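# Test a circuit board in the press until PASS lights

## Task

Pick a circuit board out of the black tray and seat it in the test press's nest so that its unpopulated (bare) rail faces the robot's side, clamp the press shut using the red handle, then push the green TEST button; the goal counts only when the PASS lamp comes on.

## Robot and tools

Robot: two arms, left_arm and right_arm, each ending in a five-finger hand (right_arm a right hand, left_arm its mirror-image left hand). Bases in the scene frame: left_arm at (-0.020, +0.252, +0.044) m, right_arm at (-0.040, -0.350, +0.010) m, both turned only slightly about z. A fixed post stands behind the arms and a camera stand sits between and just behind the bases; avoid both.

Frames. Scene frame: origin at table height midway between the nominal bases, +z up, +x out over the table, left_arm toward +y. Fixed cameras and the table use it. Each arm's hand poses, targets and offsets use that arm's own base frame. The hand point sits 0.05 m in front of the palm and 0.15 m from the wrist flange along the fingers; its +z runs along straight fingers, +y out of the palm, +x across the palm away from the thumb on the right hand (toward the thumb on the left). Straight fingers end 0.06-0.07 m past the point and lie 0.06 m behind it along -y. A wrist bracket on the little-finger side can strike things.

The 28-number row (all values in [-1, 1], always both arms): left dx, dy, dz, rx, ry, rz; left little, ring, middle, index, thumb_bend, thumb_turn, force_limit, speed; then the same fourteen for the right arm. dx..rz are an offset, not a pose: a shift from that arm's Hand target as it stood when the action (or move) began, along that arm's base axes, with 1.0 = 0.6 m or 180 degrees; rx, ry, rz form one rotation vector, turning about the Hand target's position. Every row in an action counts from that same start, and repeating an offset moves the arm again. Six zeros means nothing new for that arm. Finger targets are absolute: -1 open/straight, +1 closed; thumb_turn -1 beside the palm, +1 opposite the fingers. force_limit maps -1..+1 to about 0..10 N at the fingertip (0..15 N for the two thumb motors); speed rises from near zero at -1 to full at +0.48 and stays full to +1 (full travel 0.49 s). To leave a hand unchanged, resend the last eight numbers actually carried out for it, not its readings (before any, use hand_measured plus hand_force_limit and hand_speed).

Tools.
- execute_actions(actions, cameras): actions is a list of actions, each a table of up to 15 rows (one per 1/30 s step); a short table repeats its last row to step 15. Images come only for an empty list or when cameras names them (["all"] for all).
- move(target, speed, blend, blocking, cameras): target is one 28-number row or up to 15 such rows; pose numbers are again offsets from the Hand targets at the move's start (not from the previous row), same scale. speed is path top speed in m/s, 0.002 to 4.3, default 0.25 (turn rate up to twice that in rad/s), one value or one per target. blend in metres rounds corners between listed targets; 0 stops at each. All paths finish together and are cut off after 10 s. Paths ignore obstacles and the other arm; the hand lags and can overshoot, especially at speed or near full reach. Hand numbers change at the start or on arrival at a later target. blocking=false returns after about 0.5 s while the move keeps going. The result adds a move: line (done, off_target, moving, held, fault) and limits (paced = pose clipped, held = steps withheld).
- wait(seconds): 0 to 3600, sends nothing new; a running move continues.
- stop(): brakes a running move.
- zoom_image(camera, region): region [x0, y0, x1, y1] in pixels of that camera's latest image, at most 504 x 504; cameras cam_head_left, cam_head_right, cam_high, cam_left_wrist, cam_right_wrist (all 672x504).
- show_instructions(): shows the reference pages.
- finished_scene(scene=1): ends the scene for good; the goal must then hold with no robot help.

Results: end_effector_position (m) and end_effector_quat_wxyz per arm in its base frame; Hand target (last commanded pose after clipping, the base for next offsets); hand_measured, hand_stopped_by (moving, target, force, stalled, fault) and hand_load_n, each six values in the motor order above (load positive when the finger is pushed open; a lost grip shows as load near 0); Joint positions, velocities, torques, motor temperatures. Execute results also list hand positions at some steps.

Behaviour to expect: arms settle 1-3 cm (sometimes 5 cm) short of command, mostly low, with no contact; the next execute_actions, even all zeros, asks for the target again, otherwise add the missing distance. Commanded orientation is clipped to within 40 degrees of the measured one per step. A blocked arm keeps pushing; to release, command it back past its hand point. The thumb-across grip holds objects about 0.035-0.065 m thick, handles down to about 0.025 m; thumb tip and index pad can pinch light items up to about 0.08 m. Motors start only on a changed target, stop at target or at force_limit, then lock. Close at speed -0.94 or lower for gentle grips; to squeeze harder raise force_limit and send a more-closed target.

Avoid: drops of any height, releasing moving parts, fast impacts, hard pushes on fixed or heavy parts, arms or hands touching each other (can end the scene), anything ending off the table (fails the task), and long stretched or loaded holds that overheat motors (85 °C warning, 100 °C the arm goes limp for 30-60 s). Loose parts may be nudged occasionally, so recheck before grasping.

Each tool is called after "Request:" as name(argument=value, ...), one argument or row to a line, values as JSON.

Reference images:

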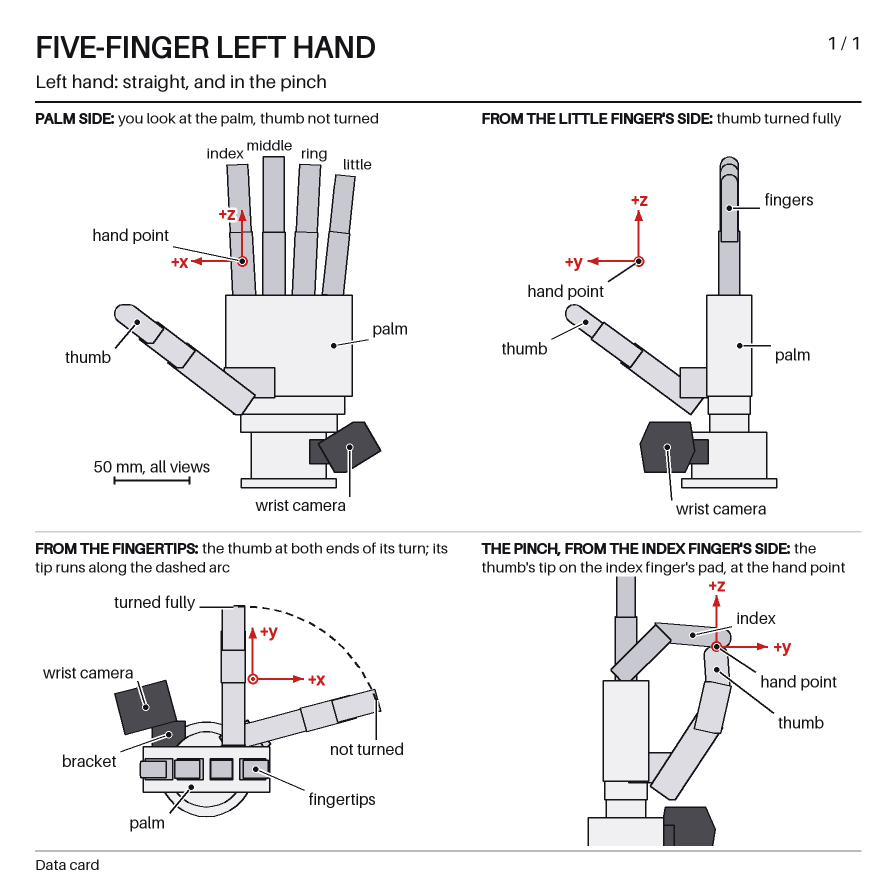

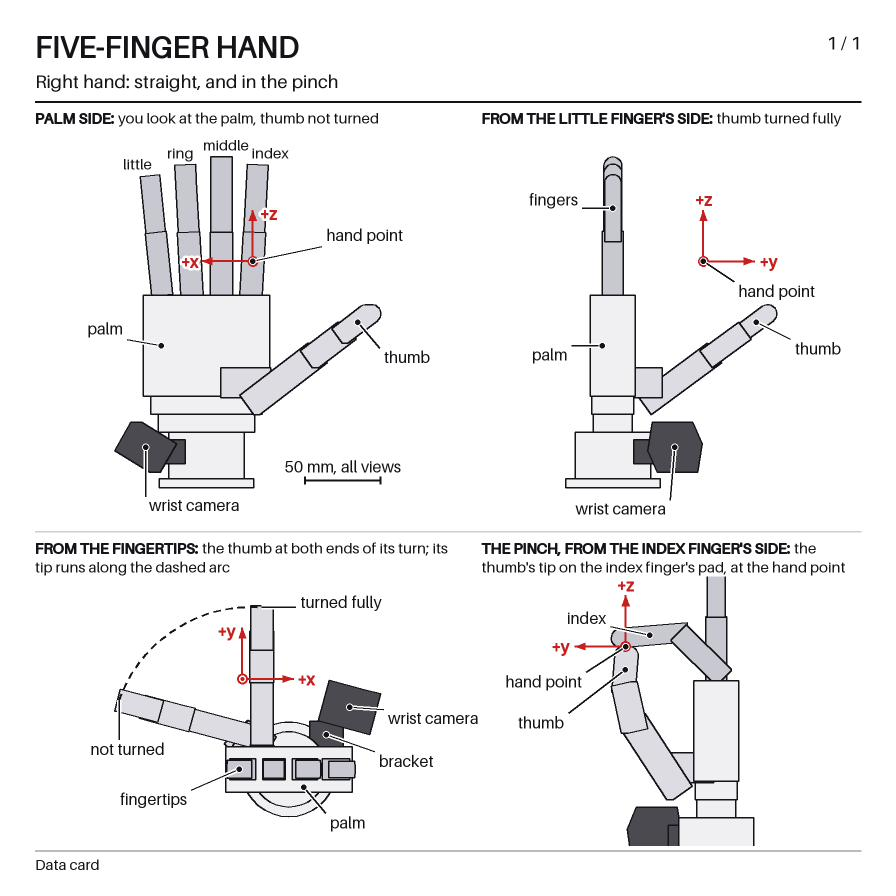

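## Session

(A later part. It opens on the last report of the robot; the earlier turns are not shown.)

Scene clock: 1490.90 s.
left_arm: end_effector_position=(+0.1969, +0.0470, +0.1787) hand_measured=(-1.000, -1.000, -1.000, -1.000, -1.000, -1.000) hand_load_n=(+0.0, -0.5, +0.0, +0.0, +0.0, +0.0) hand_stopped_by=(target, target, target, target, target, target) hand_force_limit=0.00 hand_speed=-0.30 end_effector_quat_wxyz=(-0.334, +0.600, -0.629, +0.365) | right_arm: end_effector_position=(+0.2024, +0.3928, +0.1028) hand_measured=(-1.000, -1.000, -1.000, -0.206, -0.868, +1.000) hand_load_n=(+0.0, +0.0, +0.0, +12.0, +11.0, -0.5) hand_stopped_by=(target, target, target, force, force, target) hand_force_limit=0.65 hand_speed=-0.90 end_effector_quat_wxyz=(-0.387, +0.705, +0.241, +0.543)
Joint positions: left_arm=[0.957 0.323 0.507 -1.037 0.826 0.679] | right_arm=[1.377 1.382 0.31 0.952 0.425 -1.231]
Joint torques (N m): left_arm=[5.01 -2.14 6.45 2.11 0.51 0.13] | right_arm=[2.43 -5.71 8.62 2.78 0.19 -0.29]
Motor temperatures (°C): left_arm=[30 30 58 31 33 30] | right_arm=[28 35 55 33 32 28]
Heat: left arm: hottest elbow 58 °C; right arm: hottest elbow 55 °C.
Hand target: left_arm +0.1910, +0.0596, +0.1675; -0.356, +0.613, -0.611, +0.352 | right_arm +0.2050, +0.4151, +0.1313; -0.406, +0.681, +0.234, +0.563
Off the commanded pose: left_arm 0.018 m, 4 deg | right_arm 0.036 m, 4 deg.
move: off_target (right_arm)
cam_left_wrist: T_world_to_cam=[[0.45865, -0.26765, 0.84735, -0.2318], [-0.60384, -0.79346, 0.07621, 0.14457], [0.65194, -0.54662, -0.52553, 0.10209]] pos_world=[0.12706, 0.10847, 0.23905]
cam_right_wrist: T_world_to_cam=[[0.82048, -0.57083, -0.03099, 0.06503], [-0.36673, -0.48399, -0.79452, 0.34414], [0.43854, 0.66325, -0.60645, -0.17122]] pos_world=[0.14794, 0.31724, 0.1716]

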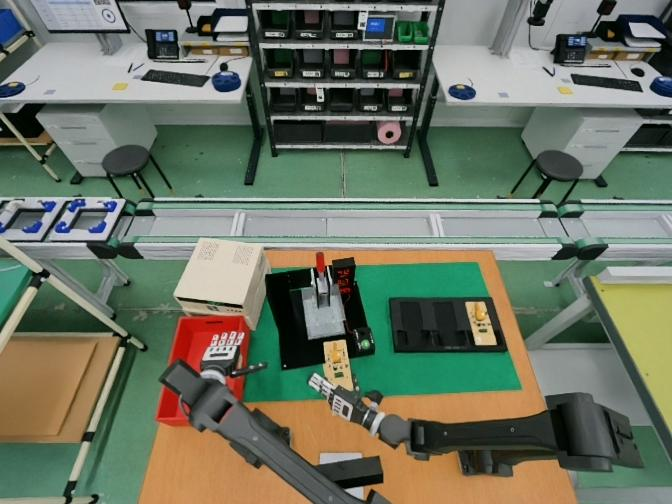

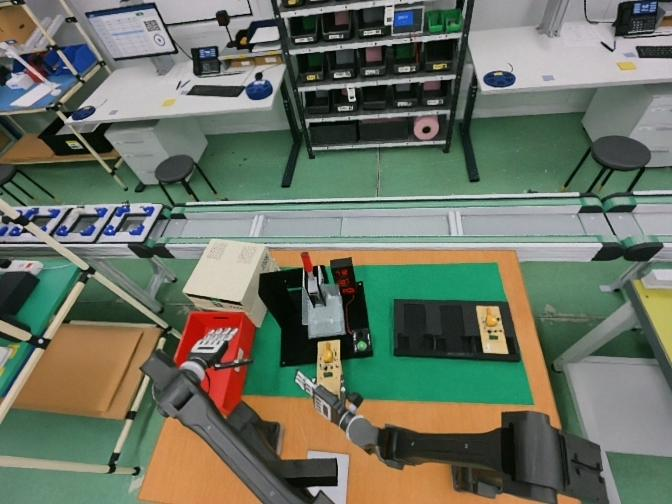

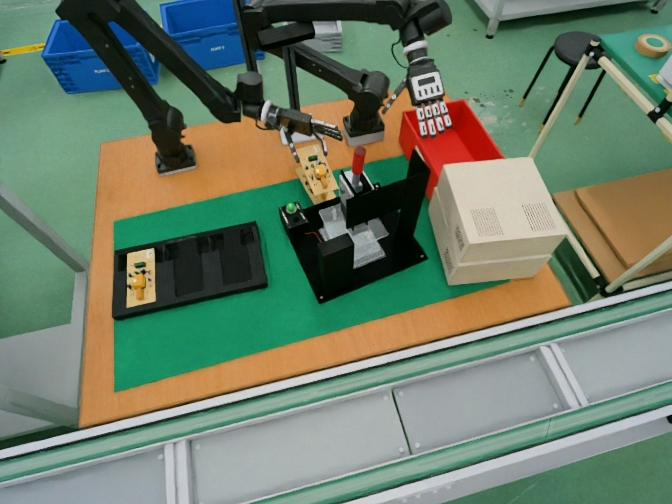

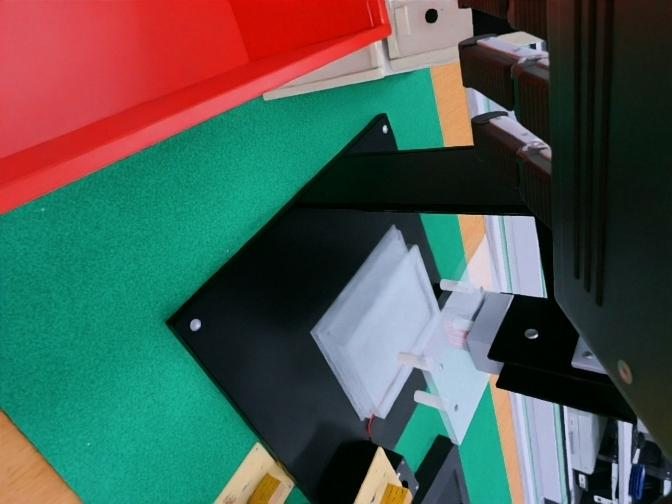

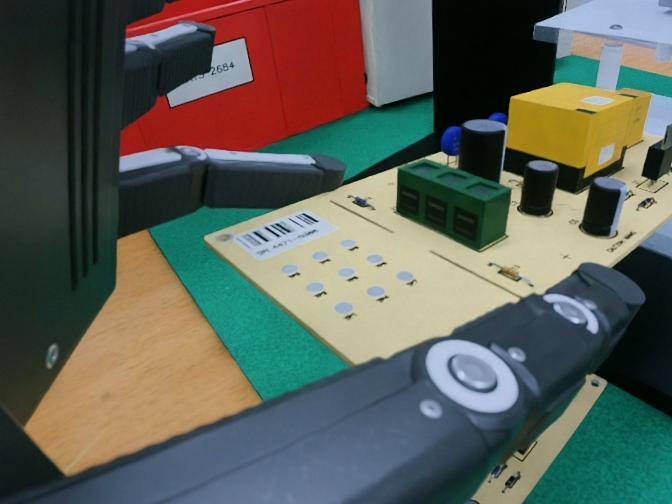

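Request:
move(
  target=[0,0,0,0,0,0,-1,-1,-1,-1,-1,-1,0,-0.3,0.0067,0.0087,-0.062,0.019,-0.0127,0.017,-1,-1,-1,0.0,-0.7,1,0.65,-0.9],
  speed=0.05,
  cameras=["cam_head_left","cam_head_right","cam_left_wrist","cam_right_wrist"],
)

Request:
zoom_image(
  camera="cam_head_left",
  region=[260, 270, 400, 410],
)

Request:
zoom_image(
  camera="cam_head_right",
  region=[260, 270, 400, 410],
)

Request:
zoom_image(
  camera="cam_left_wrist",
  region=[200, 200, 520, 504],
)

Request:
zoom_image(
  camera="cam_right_wrist",
  region=[380, 0, 672, 290],
)

Scene clock: 1516.77 s.
left_arm: end_effector_position=(+0.1969, +0.0470, +0.1787) hand_measured=(-1.000, -1.000, -1.000, -1.000, -1.000, -1.000) hand_load_n=(+0.0, +0.0, +0.0, +0.0, +0.0, -0.5) hand_stopped_by=(target, target, target, target, target, target) hand_force_limit=0.00 hand_speed=-0.30 end_effector_quat_wxyz=(-0.334, +0.600, -0.629, +0.365) | right_arm: end_effector_position=(+0.2050, +0.4129, +0.0789) hand_measured=(-1.000, -1.000, -1.000, -0.206, -0.868, +1.000) hand_load_n=(+0.0, +0.0, +0.0, +12.5, +11.0, -0.5) hand_stopped_by=(target, target, target, force, force, target) hand_force_limit=0.65 hand_speed=-0.90 end_effector_quat_wxyz=(-0.429, +0.668, +0.245, +0.556)
Joint positions: left_arm=[0.957 0.323 0.507 -1.037 0.826 0.679] | right_arm=[1.354 1.655 0.311 1.331 0.345 -1.261]
Joint torques (N m): left_arm=[5.01 -2.2 6.45 2.09 0.51 0.13] | right_arm=[1.32 -7.36 4.46 2.66 -0.18 -0.29]
Motor temperatures (°C): left_arm=[30 30 57 31 33 30] | right_arm=[28 35 53 33 32 28]
Heat: left arm: hottest elbow 57 °C; right arm: hottest elbow 53 °C.
Hand target: left_arm +0.1910, +0.0596, +0.1675; -0.356, +0.613, -0.611, +0.352 | right_arm +0.2090, +0.4203, +0.0941; -0.437, +0.650, +0.244, +0.572
Off the commanded pose: left_arm 0.018 m, 4 deg | right_arm 0.017 m, 3 deg.
move: off_target (right_arm)
cam_left_wrist: T_world_to_cam=[[0.45865, -0.26765, 0.84735, -0.2318], [-0.60384, -0.79346, 0.07621, 0.14457], [0.65194, -0.54662, -0.52553, 0.10209]] pos_world=[0.12706, 0.10847, 0.23905]
cam_right_wrist: T_world_to_cam=[[0.85391, -0.51848, -0.04494, 0.04623], [-0.30571, -0.42984, -0.84958, 0.3053], [0.42118, 0.7392, -0.52555, -0.23447]] pos_world=[0.15261, 0.32852, 0.13823]

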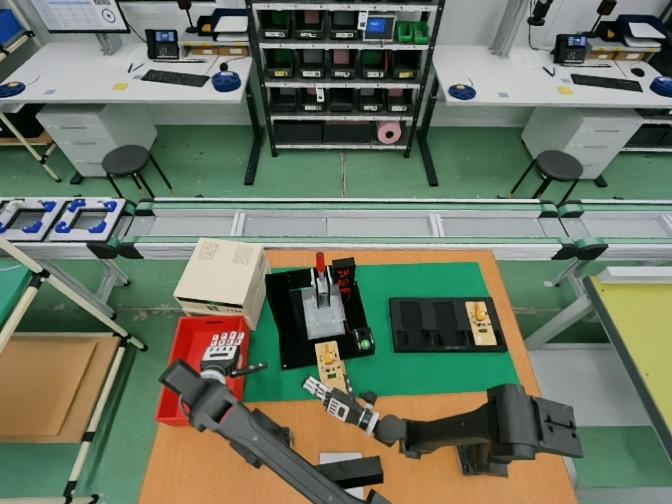

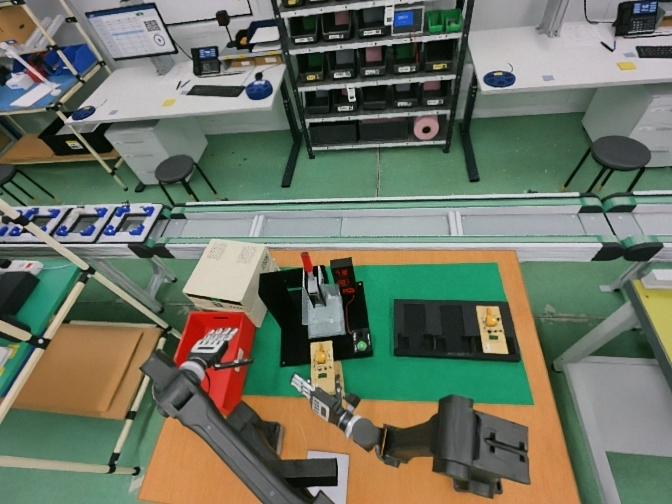

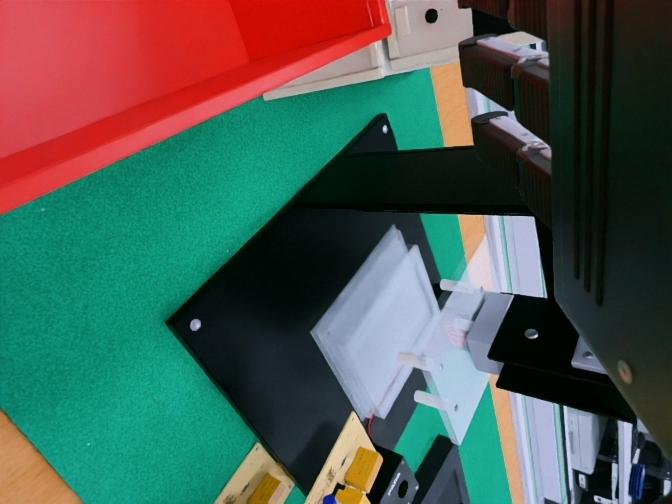

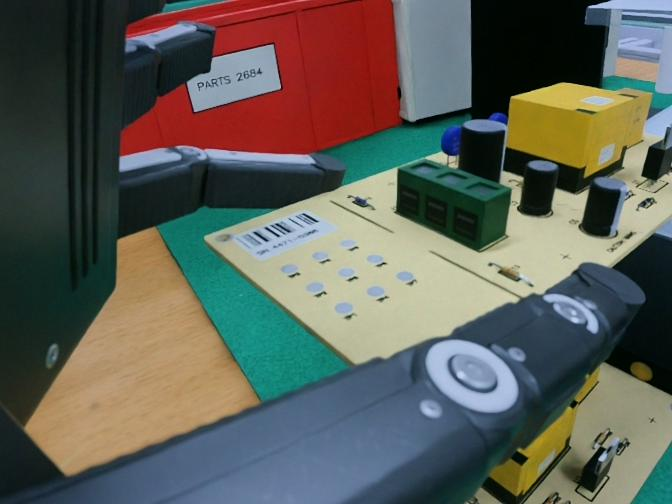

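Scaled by 3.600.

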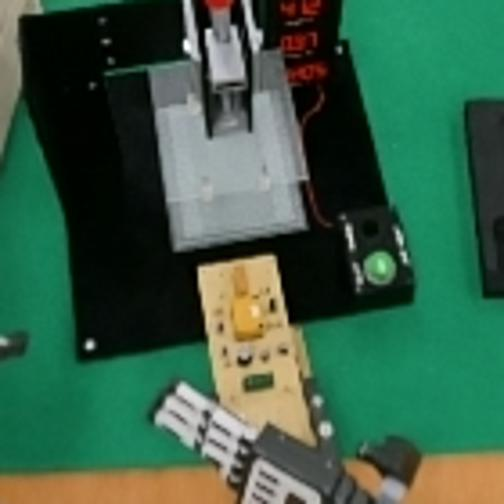

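Scaled by 3.600.

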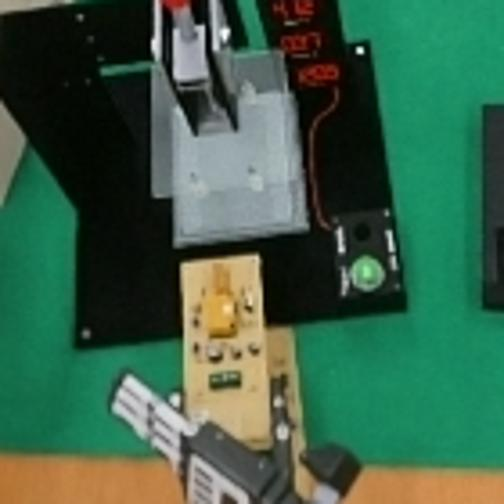

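Scaled by 1.575.

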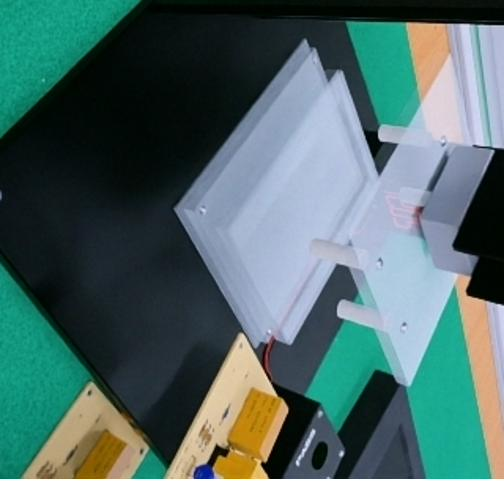

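Scaled by 1.726.

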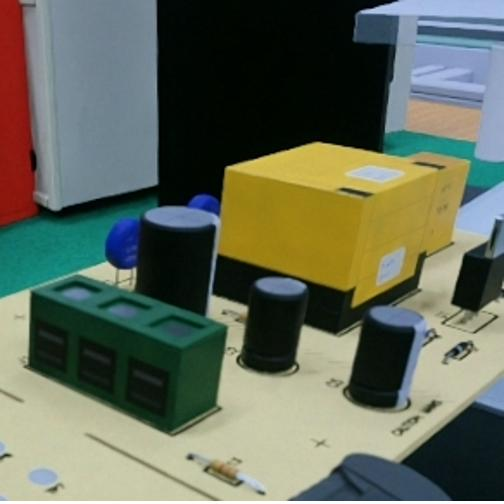

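Request:
zoom_image(
  camera="cam_left_wrist",
  region=[300, 215, 500, 470],
)

Scaled by 1.976.

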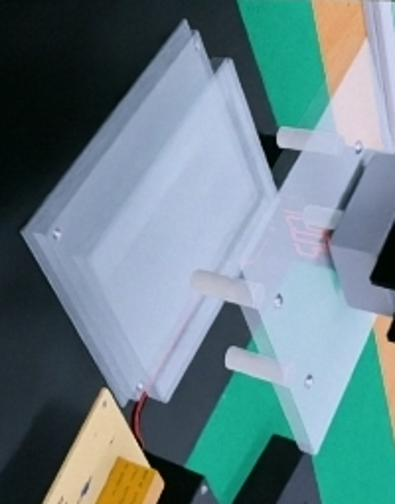

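Request:
zoom_image(
  camera="cam_left_wrist",
  region=[305, 300, 405, 430],
)

Request:
zoom_image(
  camera="cam_left_wrist",
  region=[360, 220, 450, 330],
)

Scaled by 3.877.

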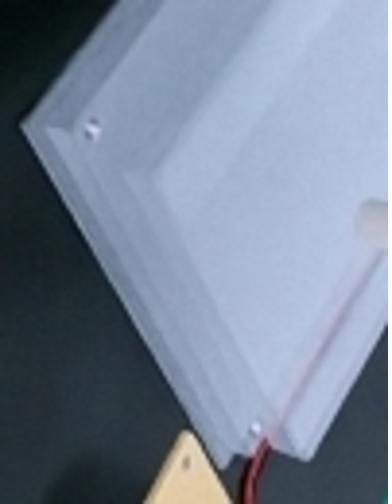

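Scaled by 4.582.

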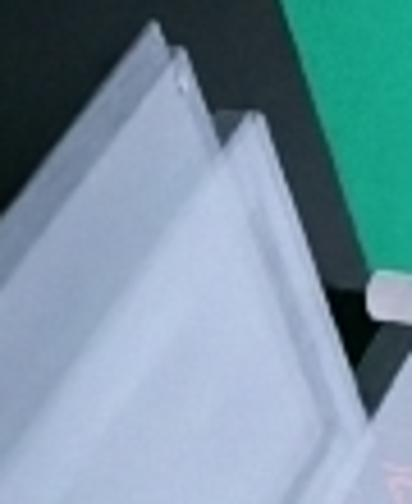

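Request:
move(
  target=[
    [0,0,0,0,0,0,-1,-1,-1,-1,-1,-1,0,-0.3,0.01,-0.0238,-0.02,0,0,0.0056,-1,-1,-1,0.0,-0.7,1,0.65,-0.9],
    [0,0,0,0,0,0,-1,-1,-1,-1,-1,-1,0,-0.3,0.0517,-0.0238,-0.0468,0,0,0.0056,-1,-1,-1,0.0,-0.7,1,0.65,-0.9],
  ],
  speed=0.05,
  blend=0.01,
  cameras=["cam_head_left","cam_head_right","cam_left_wrist","cam_right_wrist"],
)

Request:
zoom_image(
  camera="cam_head_left",
  region=[280, 290, 380, 390],
)

Request:
zoom_image(
  camera="cam_head_right",
  region=[280, 290, 380, 390],
)

Request:
zoom_image(
  camera="cam_left_wrist",
  region=[300, 215, 500, 504],
)

Request:
zoom_image(
  camera="cam_right_wrist",
  region=[380, 0, 672, 290],
)

Scene clock: 1607.20 s.
left_arm: end_effector_position=(+0.1969, +0.0470, +0.1787) hand_measured=(-1.000, -1.000, -1.000, -1.000, -1.000, -1.000) hand_load_n=(+0.0, +0.0, +0.0, +0.0, +0.0, +0.0) hand_stopped_by=(target, target, target, target, target, target) hand_force_limit=0.00 hand_speed=-0.30 end_effector_quat_wxyz=(-0.334, +0.600, -0.629, +0.365) | right_arm: end_effector_position=(+0.2352, +0.3960, +0.0503) hand_measured=(-1.000, -1.000, -1.000, -0.206, -0.868, +1.000) hand_load_n=(+0.0, +0.0, +0.0, +12.0, +11.0, -0.5) hand_stopped_by=(target, target, target, force, force, target) hand_force_limit=0.65 hand_speed=-0.90 end_effector_quat_wxyz=(-0.432, +0.668, +0.251, +0.551)
Joint positions: left_arm=[0.957 0.323 0.507 -1.037 0.826 0.679] | right_arm=[1.222 1.798 0.293 1.486 0.198 -1.261]
Joint torques (N m): left_arm=[4.95 -2.2 6.46 2.13 0.51 0.13] | right_arm=[2.08 -7.59 3.45 2.91 -0.22 -0.24]
Motor temperatures (°C): left_arm=[30 30 56 31 33 30] | right_arm=[28 35 44 34 31 28]
Heat: left arm: hottest elbow 56 °C; right arm: hottest elbow 44 °C.
Hand target: left_arm +0.1910, +0.0596, +0.1675; -0.356, +0.613, -0.611, +0.352 | right_arm +0.2401, +0.4060, +0.0660; -0.441, +0.648, +0.249, +0.568
Off the commanded pose: left_arm 0.018 m, 4 deg | right_arm 0.019 m, 3 deg.
move: off_target (right_arm); blend cut to 0.0098 m at target 1
cam_left_wrist: T_world_to_cam=[[0.45865, -0.26765, 0.84735, -0.2318], [-0.60384, -0.79346, 0.07621, 0.14457], [0.65194, -0.54662, -0.52553, 0.10209]] pos_world=[0.12706, 0.10847, 0.23905]
cam_right_wrist: T_world_to_cam=[[0.86158, -0.50557, -0.04564, 0.00357], [-0.30238, -0.43894, -0.84611, 0.28556], [0.40773, 0.74279, -0.53106, -0.24766]] pos_world=[0.18425, 0.31111, 0.11025]

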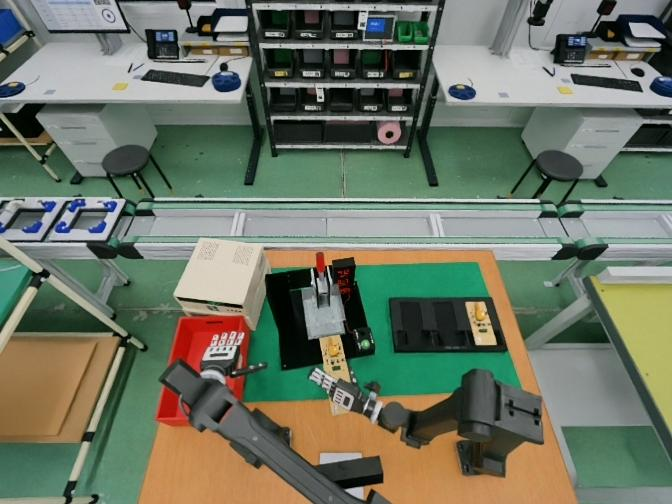

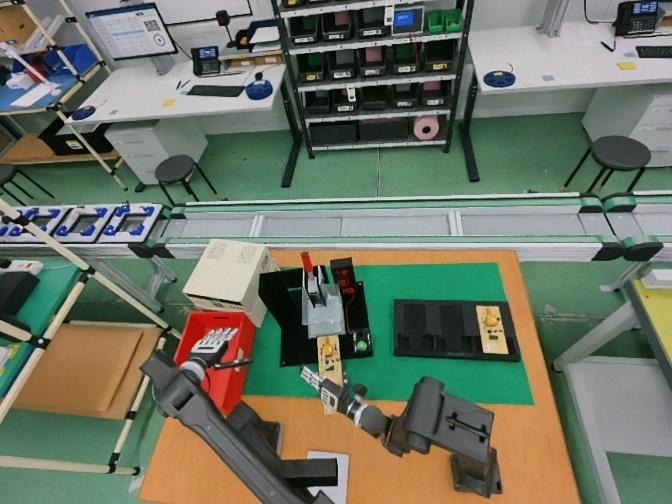

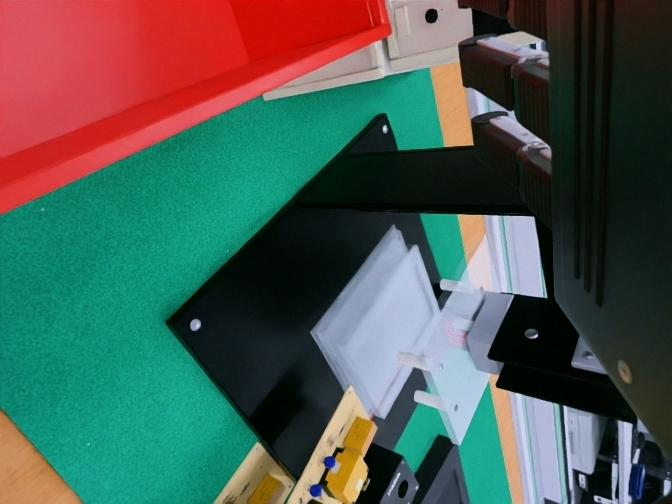

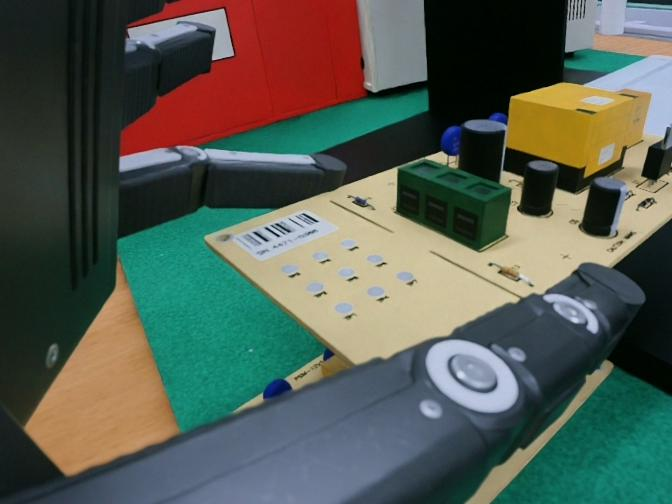

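Scaled by 5.040.

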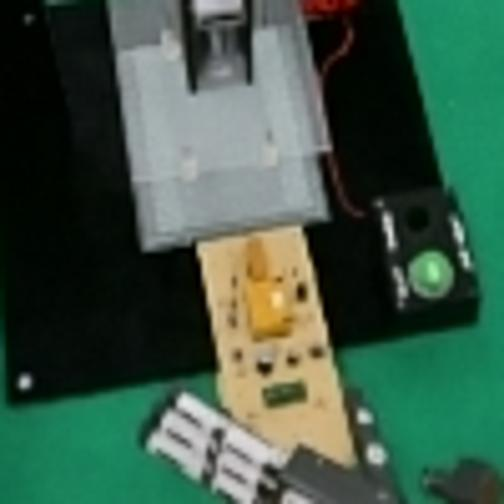

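Scaled by 5.040.

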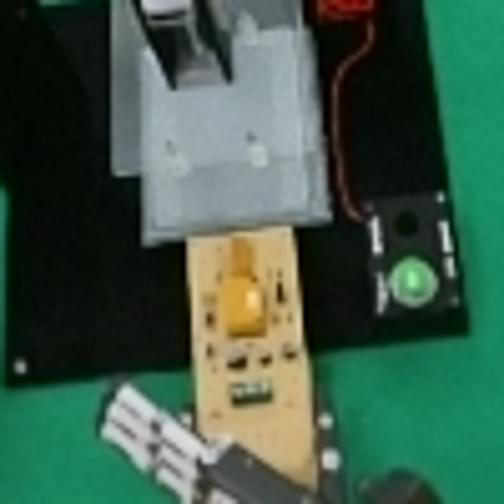

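Scaled by 1.744.

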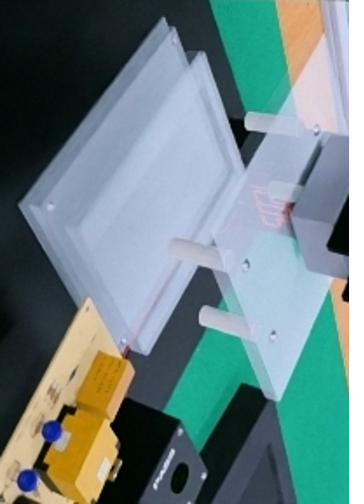

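Scaled by 1.726.

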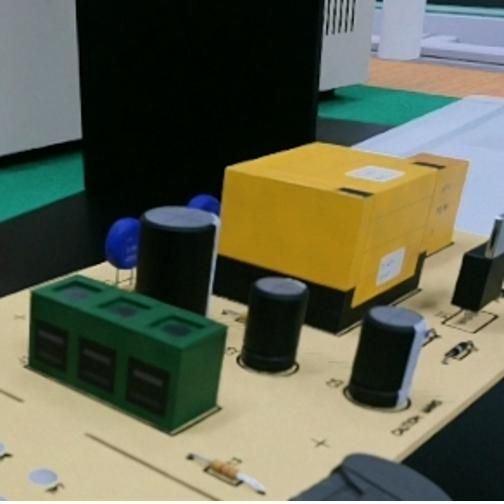

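Request:
move(
  target=[0,0,0,0,0,0,-1,-1,-1,-1,-1,-1,0,-0.3,0.005,0.012,0.0105,0,0,0.0167,-1,-1,-1,0.0,-0.7,1,0.65,-0.9],
  speed=0.04,
  cameras=["cam_head_left","cam_head_right","cam_left_wrist"],
)

Request:
zoom_image(
  camera="cam_head_left",
  region=[280, 290, 380, 390],
)

Request:
zoom_image(
  camera="cam_head_right",
  region=[280, 290, 380, 390],
)

Request:
zoom_image(
  camera="cam_left_wrist",
  region=[300, 215, 500, 504],
)

Scene clock: 1624.07 s.
left_arm: end_effector_position=(+0.1969, +0.0470, +0.1787) hand_measured=(-1.000, -1.000, -1.000, -1.000, -1.000, -1.000) hand_load_n=(+0.5, +0.0, +0.0, +0.0, +0.0, +0.0) hand_stopped_by=(target, target, target, target, target, target) hand_force_limit=0.00 hand_speed=-0.30 end_effector_quat_wxyz=(-0.334, +0.600, -0.629, +0.365) | right_arm: end_effector_position=(+0.2362, +0.4009, +0.0548) hand_measured=(-1.000, -1.000, -1.000, -0.206, -0.868, +1.000) hand_load_n=(+0.0, -0.5, +0.0, +12.0, +11.0, -0.5) hand_stopped_by=(target, target, target, force, force, target) hand_force_limit=0.65 hand_speed=-0.90 end_effector_quat_wxyz=(-0.450, +0.658, +0.266, +0.541)
Joint positions: left_arm=[0.957 0.323 0.507 -1.037 0.826 0.679] | right_arm=[1.188 1.787 0.293 1.486 0.11 -1.261]
Joint torques (N m): left_arm=[5.01 -2.14 6.41 2.1 0.52 0.14] | right_arm=[1.03 -9.52 4.03 1.29 -0.18 -0.25]
Motor temperatures (°C): left_arm=[30 30 56 31 33 30] | right_arm=[28 36 44 34 31 28]
Heat: left arm: hottest elbow 56 °C; right arm: hottest elbow 44 °C.
Hand target: left_arm +0.1910, +0.0596, +0.1675; -0.356, +0.613, -0.611, +0.352 | right_arm +0.2431, +0.4132, +0.0723; -0.456, +0.641, +0.266, +0.557
Off the commanded pose: left_arm 0.018 m, 4 deg | right_arm 0.022 m, 3 deg.
move: off_target (right_arm)
cam_left_wrist: T_world_to_cam=[[0.45865, -0.26765, 0.84735, -0.2318], [-0.60384, -0.79346, 0.07621, 0.14457], [0.65194, -0.54662, -0.52553, 0.10209]] pos_world=[0.12706, 0.10847, 0.23905]

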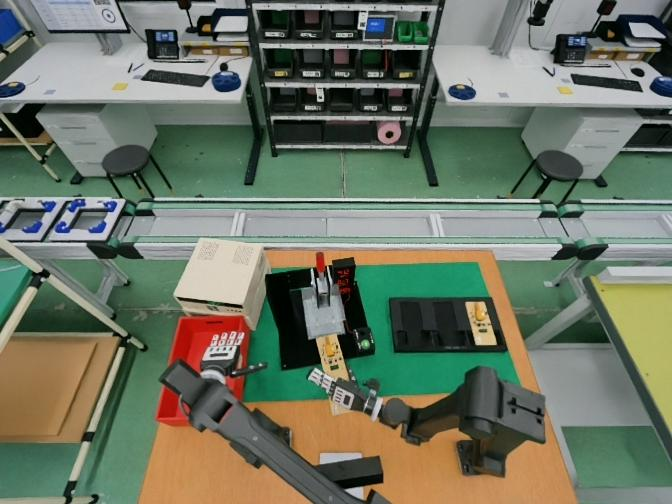

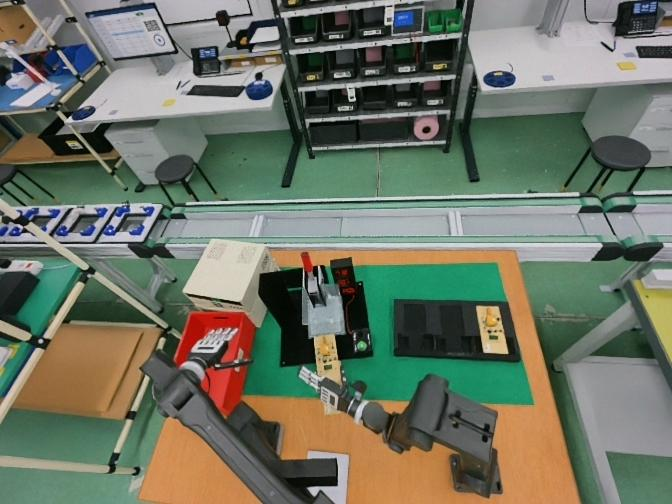

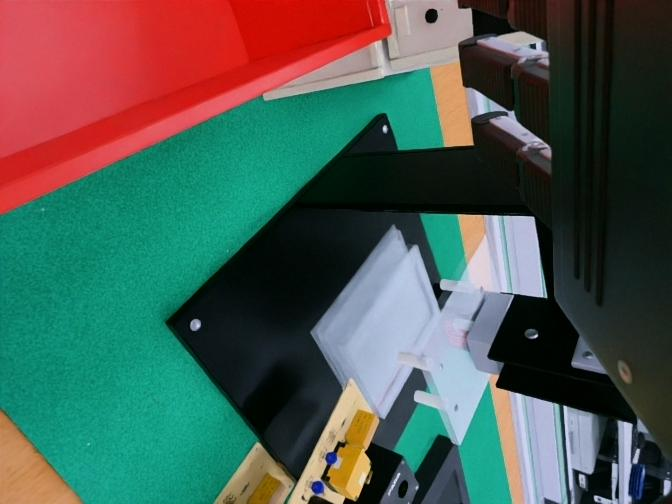

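Scaled by 5.040.

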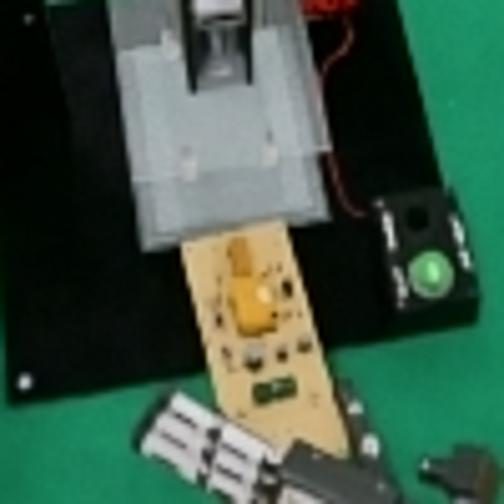

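Scaled by 5.040.

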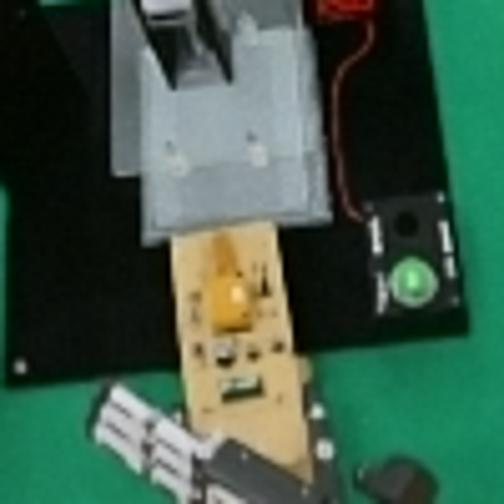

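Scaled by 1.744.

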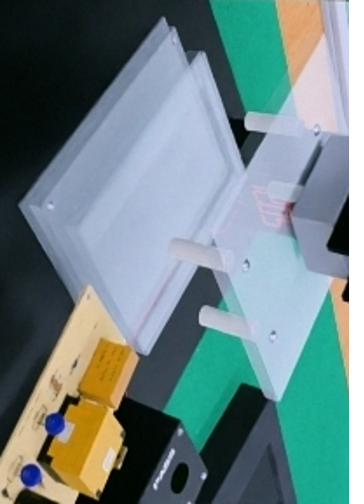

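Request:
zoom_image(
  camera="cam_left_wrist",
  region=[300, 320, 420, 450],
)

Request:
zoom_image(
  camera="cam_head_left",
  region=[300, 310, 350, 360],
)

Scaled by 3.877.

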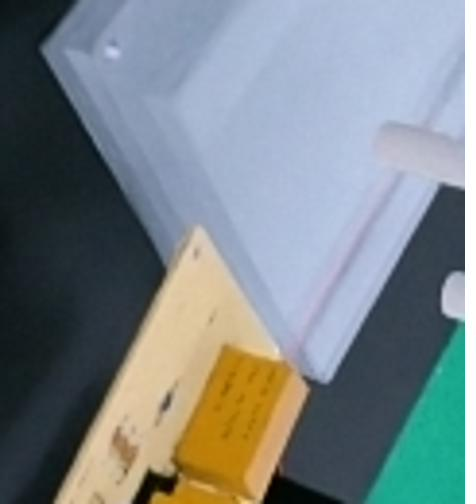

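Scaled by 10.080.

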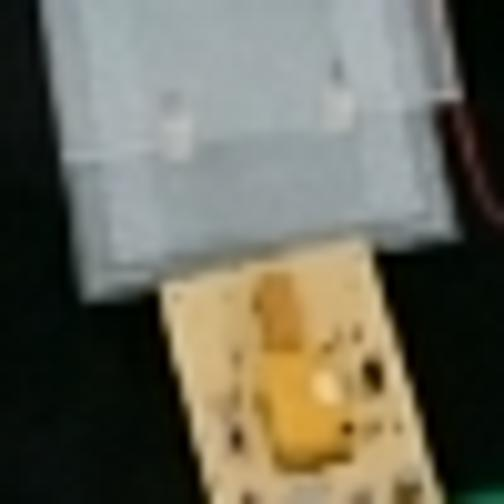

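Request:
execute_actions(
  actions=[],
  cameras=["cam_head_left","cam_head_right","cam_right_wrist"],
)

Request:
zoom_image(
  camera="cam_head_right",
  region=[300, 310, 350, 360],
)

Request:
zoom_image(
  camera="cam_right_wrist",
  region=[500, 40, 672, 240],
)

Scene clock: 1659.80 s.
left_arm: end_effector_position=(+0.1969, +0.0470, +0.1787) hand_measured=(-1.000, -1.000, -1.000, -1.000, -1.000, -1.000) hand_load_n=(+0.0, +0.0, +0.0, +0.0, +0.0, +0.0) hand_stopped_by=(target, target, target, target, target, target) hand_force_limit=0.00 hand_speed=-0.30 end_effector_quat_wxyz=(-0.334, +0.600, -0.629, +0.365) | right_arm: end_effector_position=(+0.2362, +0.4009, +0.0548) hand_measured=(-1.000, -1.000, -1.000, -0.206, -0.868, +1.000) hand_load_n=(+0.0, +0.0, +0.0, +12.5, +11.0, +0.0) hand_stopped_by=(target, target, target, force, force, target) hand_force_limit=0.65 hand_speed=-0.90 end_effector_quat_wxyz=(-0.450, +0.658, +0.266, +0.541)
Joint positions: left_arm=[0.957 0.323 0.507 -1.037 0.826 0.679] | right_arm=[1.188 1.787 0.293 1.486 0.11 -1.261]
Joint velocities: within noise
Joint torques (N m): left_arm=[5.01 -2.2 6.43 2.1 0.51 0.13] | right_arm=[1.26 -8.88 4.29 1.31 -0.14 -0.22]
Motor temperatures (°C): left_arm=[30 30 56 31 33 30] | right_arm=[28 36 43 33 31 28]
Heat: left arm: hottest elbow 56 °C; right arm: hottest elbow 43 °C.
Hand target: left_arm +0.1910, +0.0596, +0.1675; -0.356, +0.613, -0.611, +0.352 | right_arm +0.2431, +0.4132, +0.0723; -0.456, +0.641, +0.266, +0.557
Off the commanded pose: left_arm 0.018 m, 4 deg | right_arm 0.022 m, 3 deg.
camera_calibration:
cam_right_wrist: T_world_to_cam=[[0.88791, -0.45748, -0.0483, -0.0199], [-0.27604, -0.44586, -0.85148, 0.28878], [0.36801, 0.76936, -0.52216, -0.25109]] pos_world=[0.18979, 0.31283, 0.11382]
Images, in order (width x height): cam_head_left 672x504, cam_head_right 672x504, cam_right_wrist 672x504.

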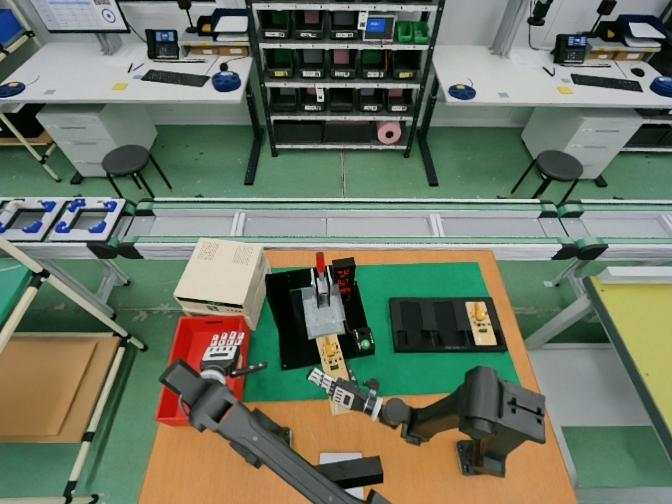

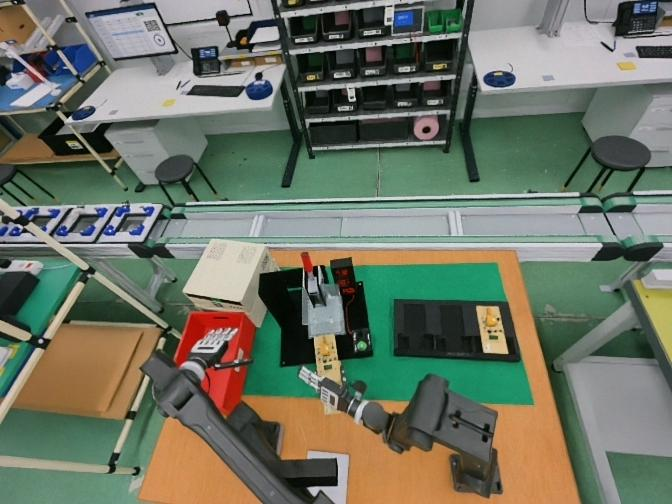

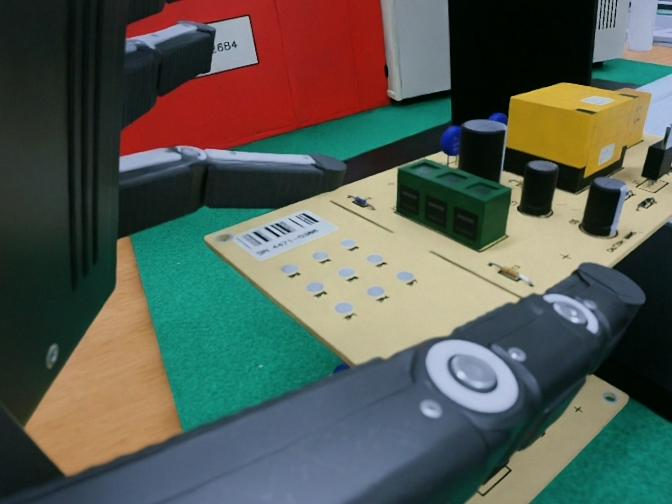

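Scaled by 10.080.

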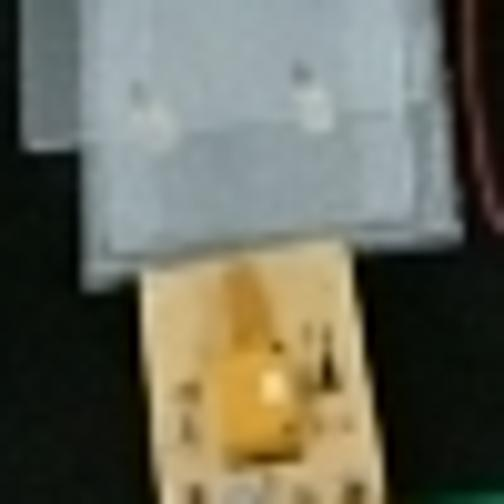

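Scaled by 2.520.

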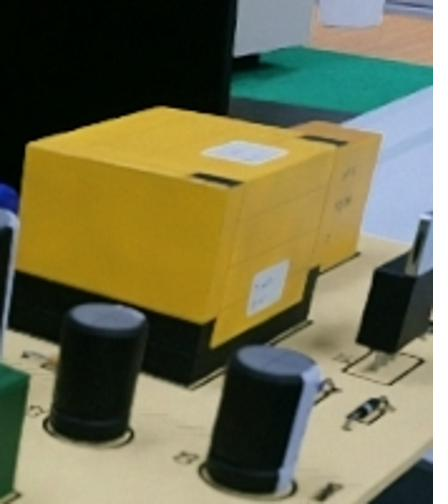

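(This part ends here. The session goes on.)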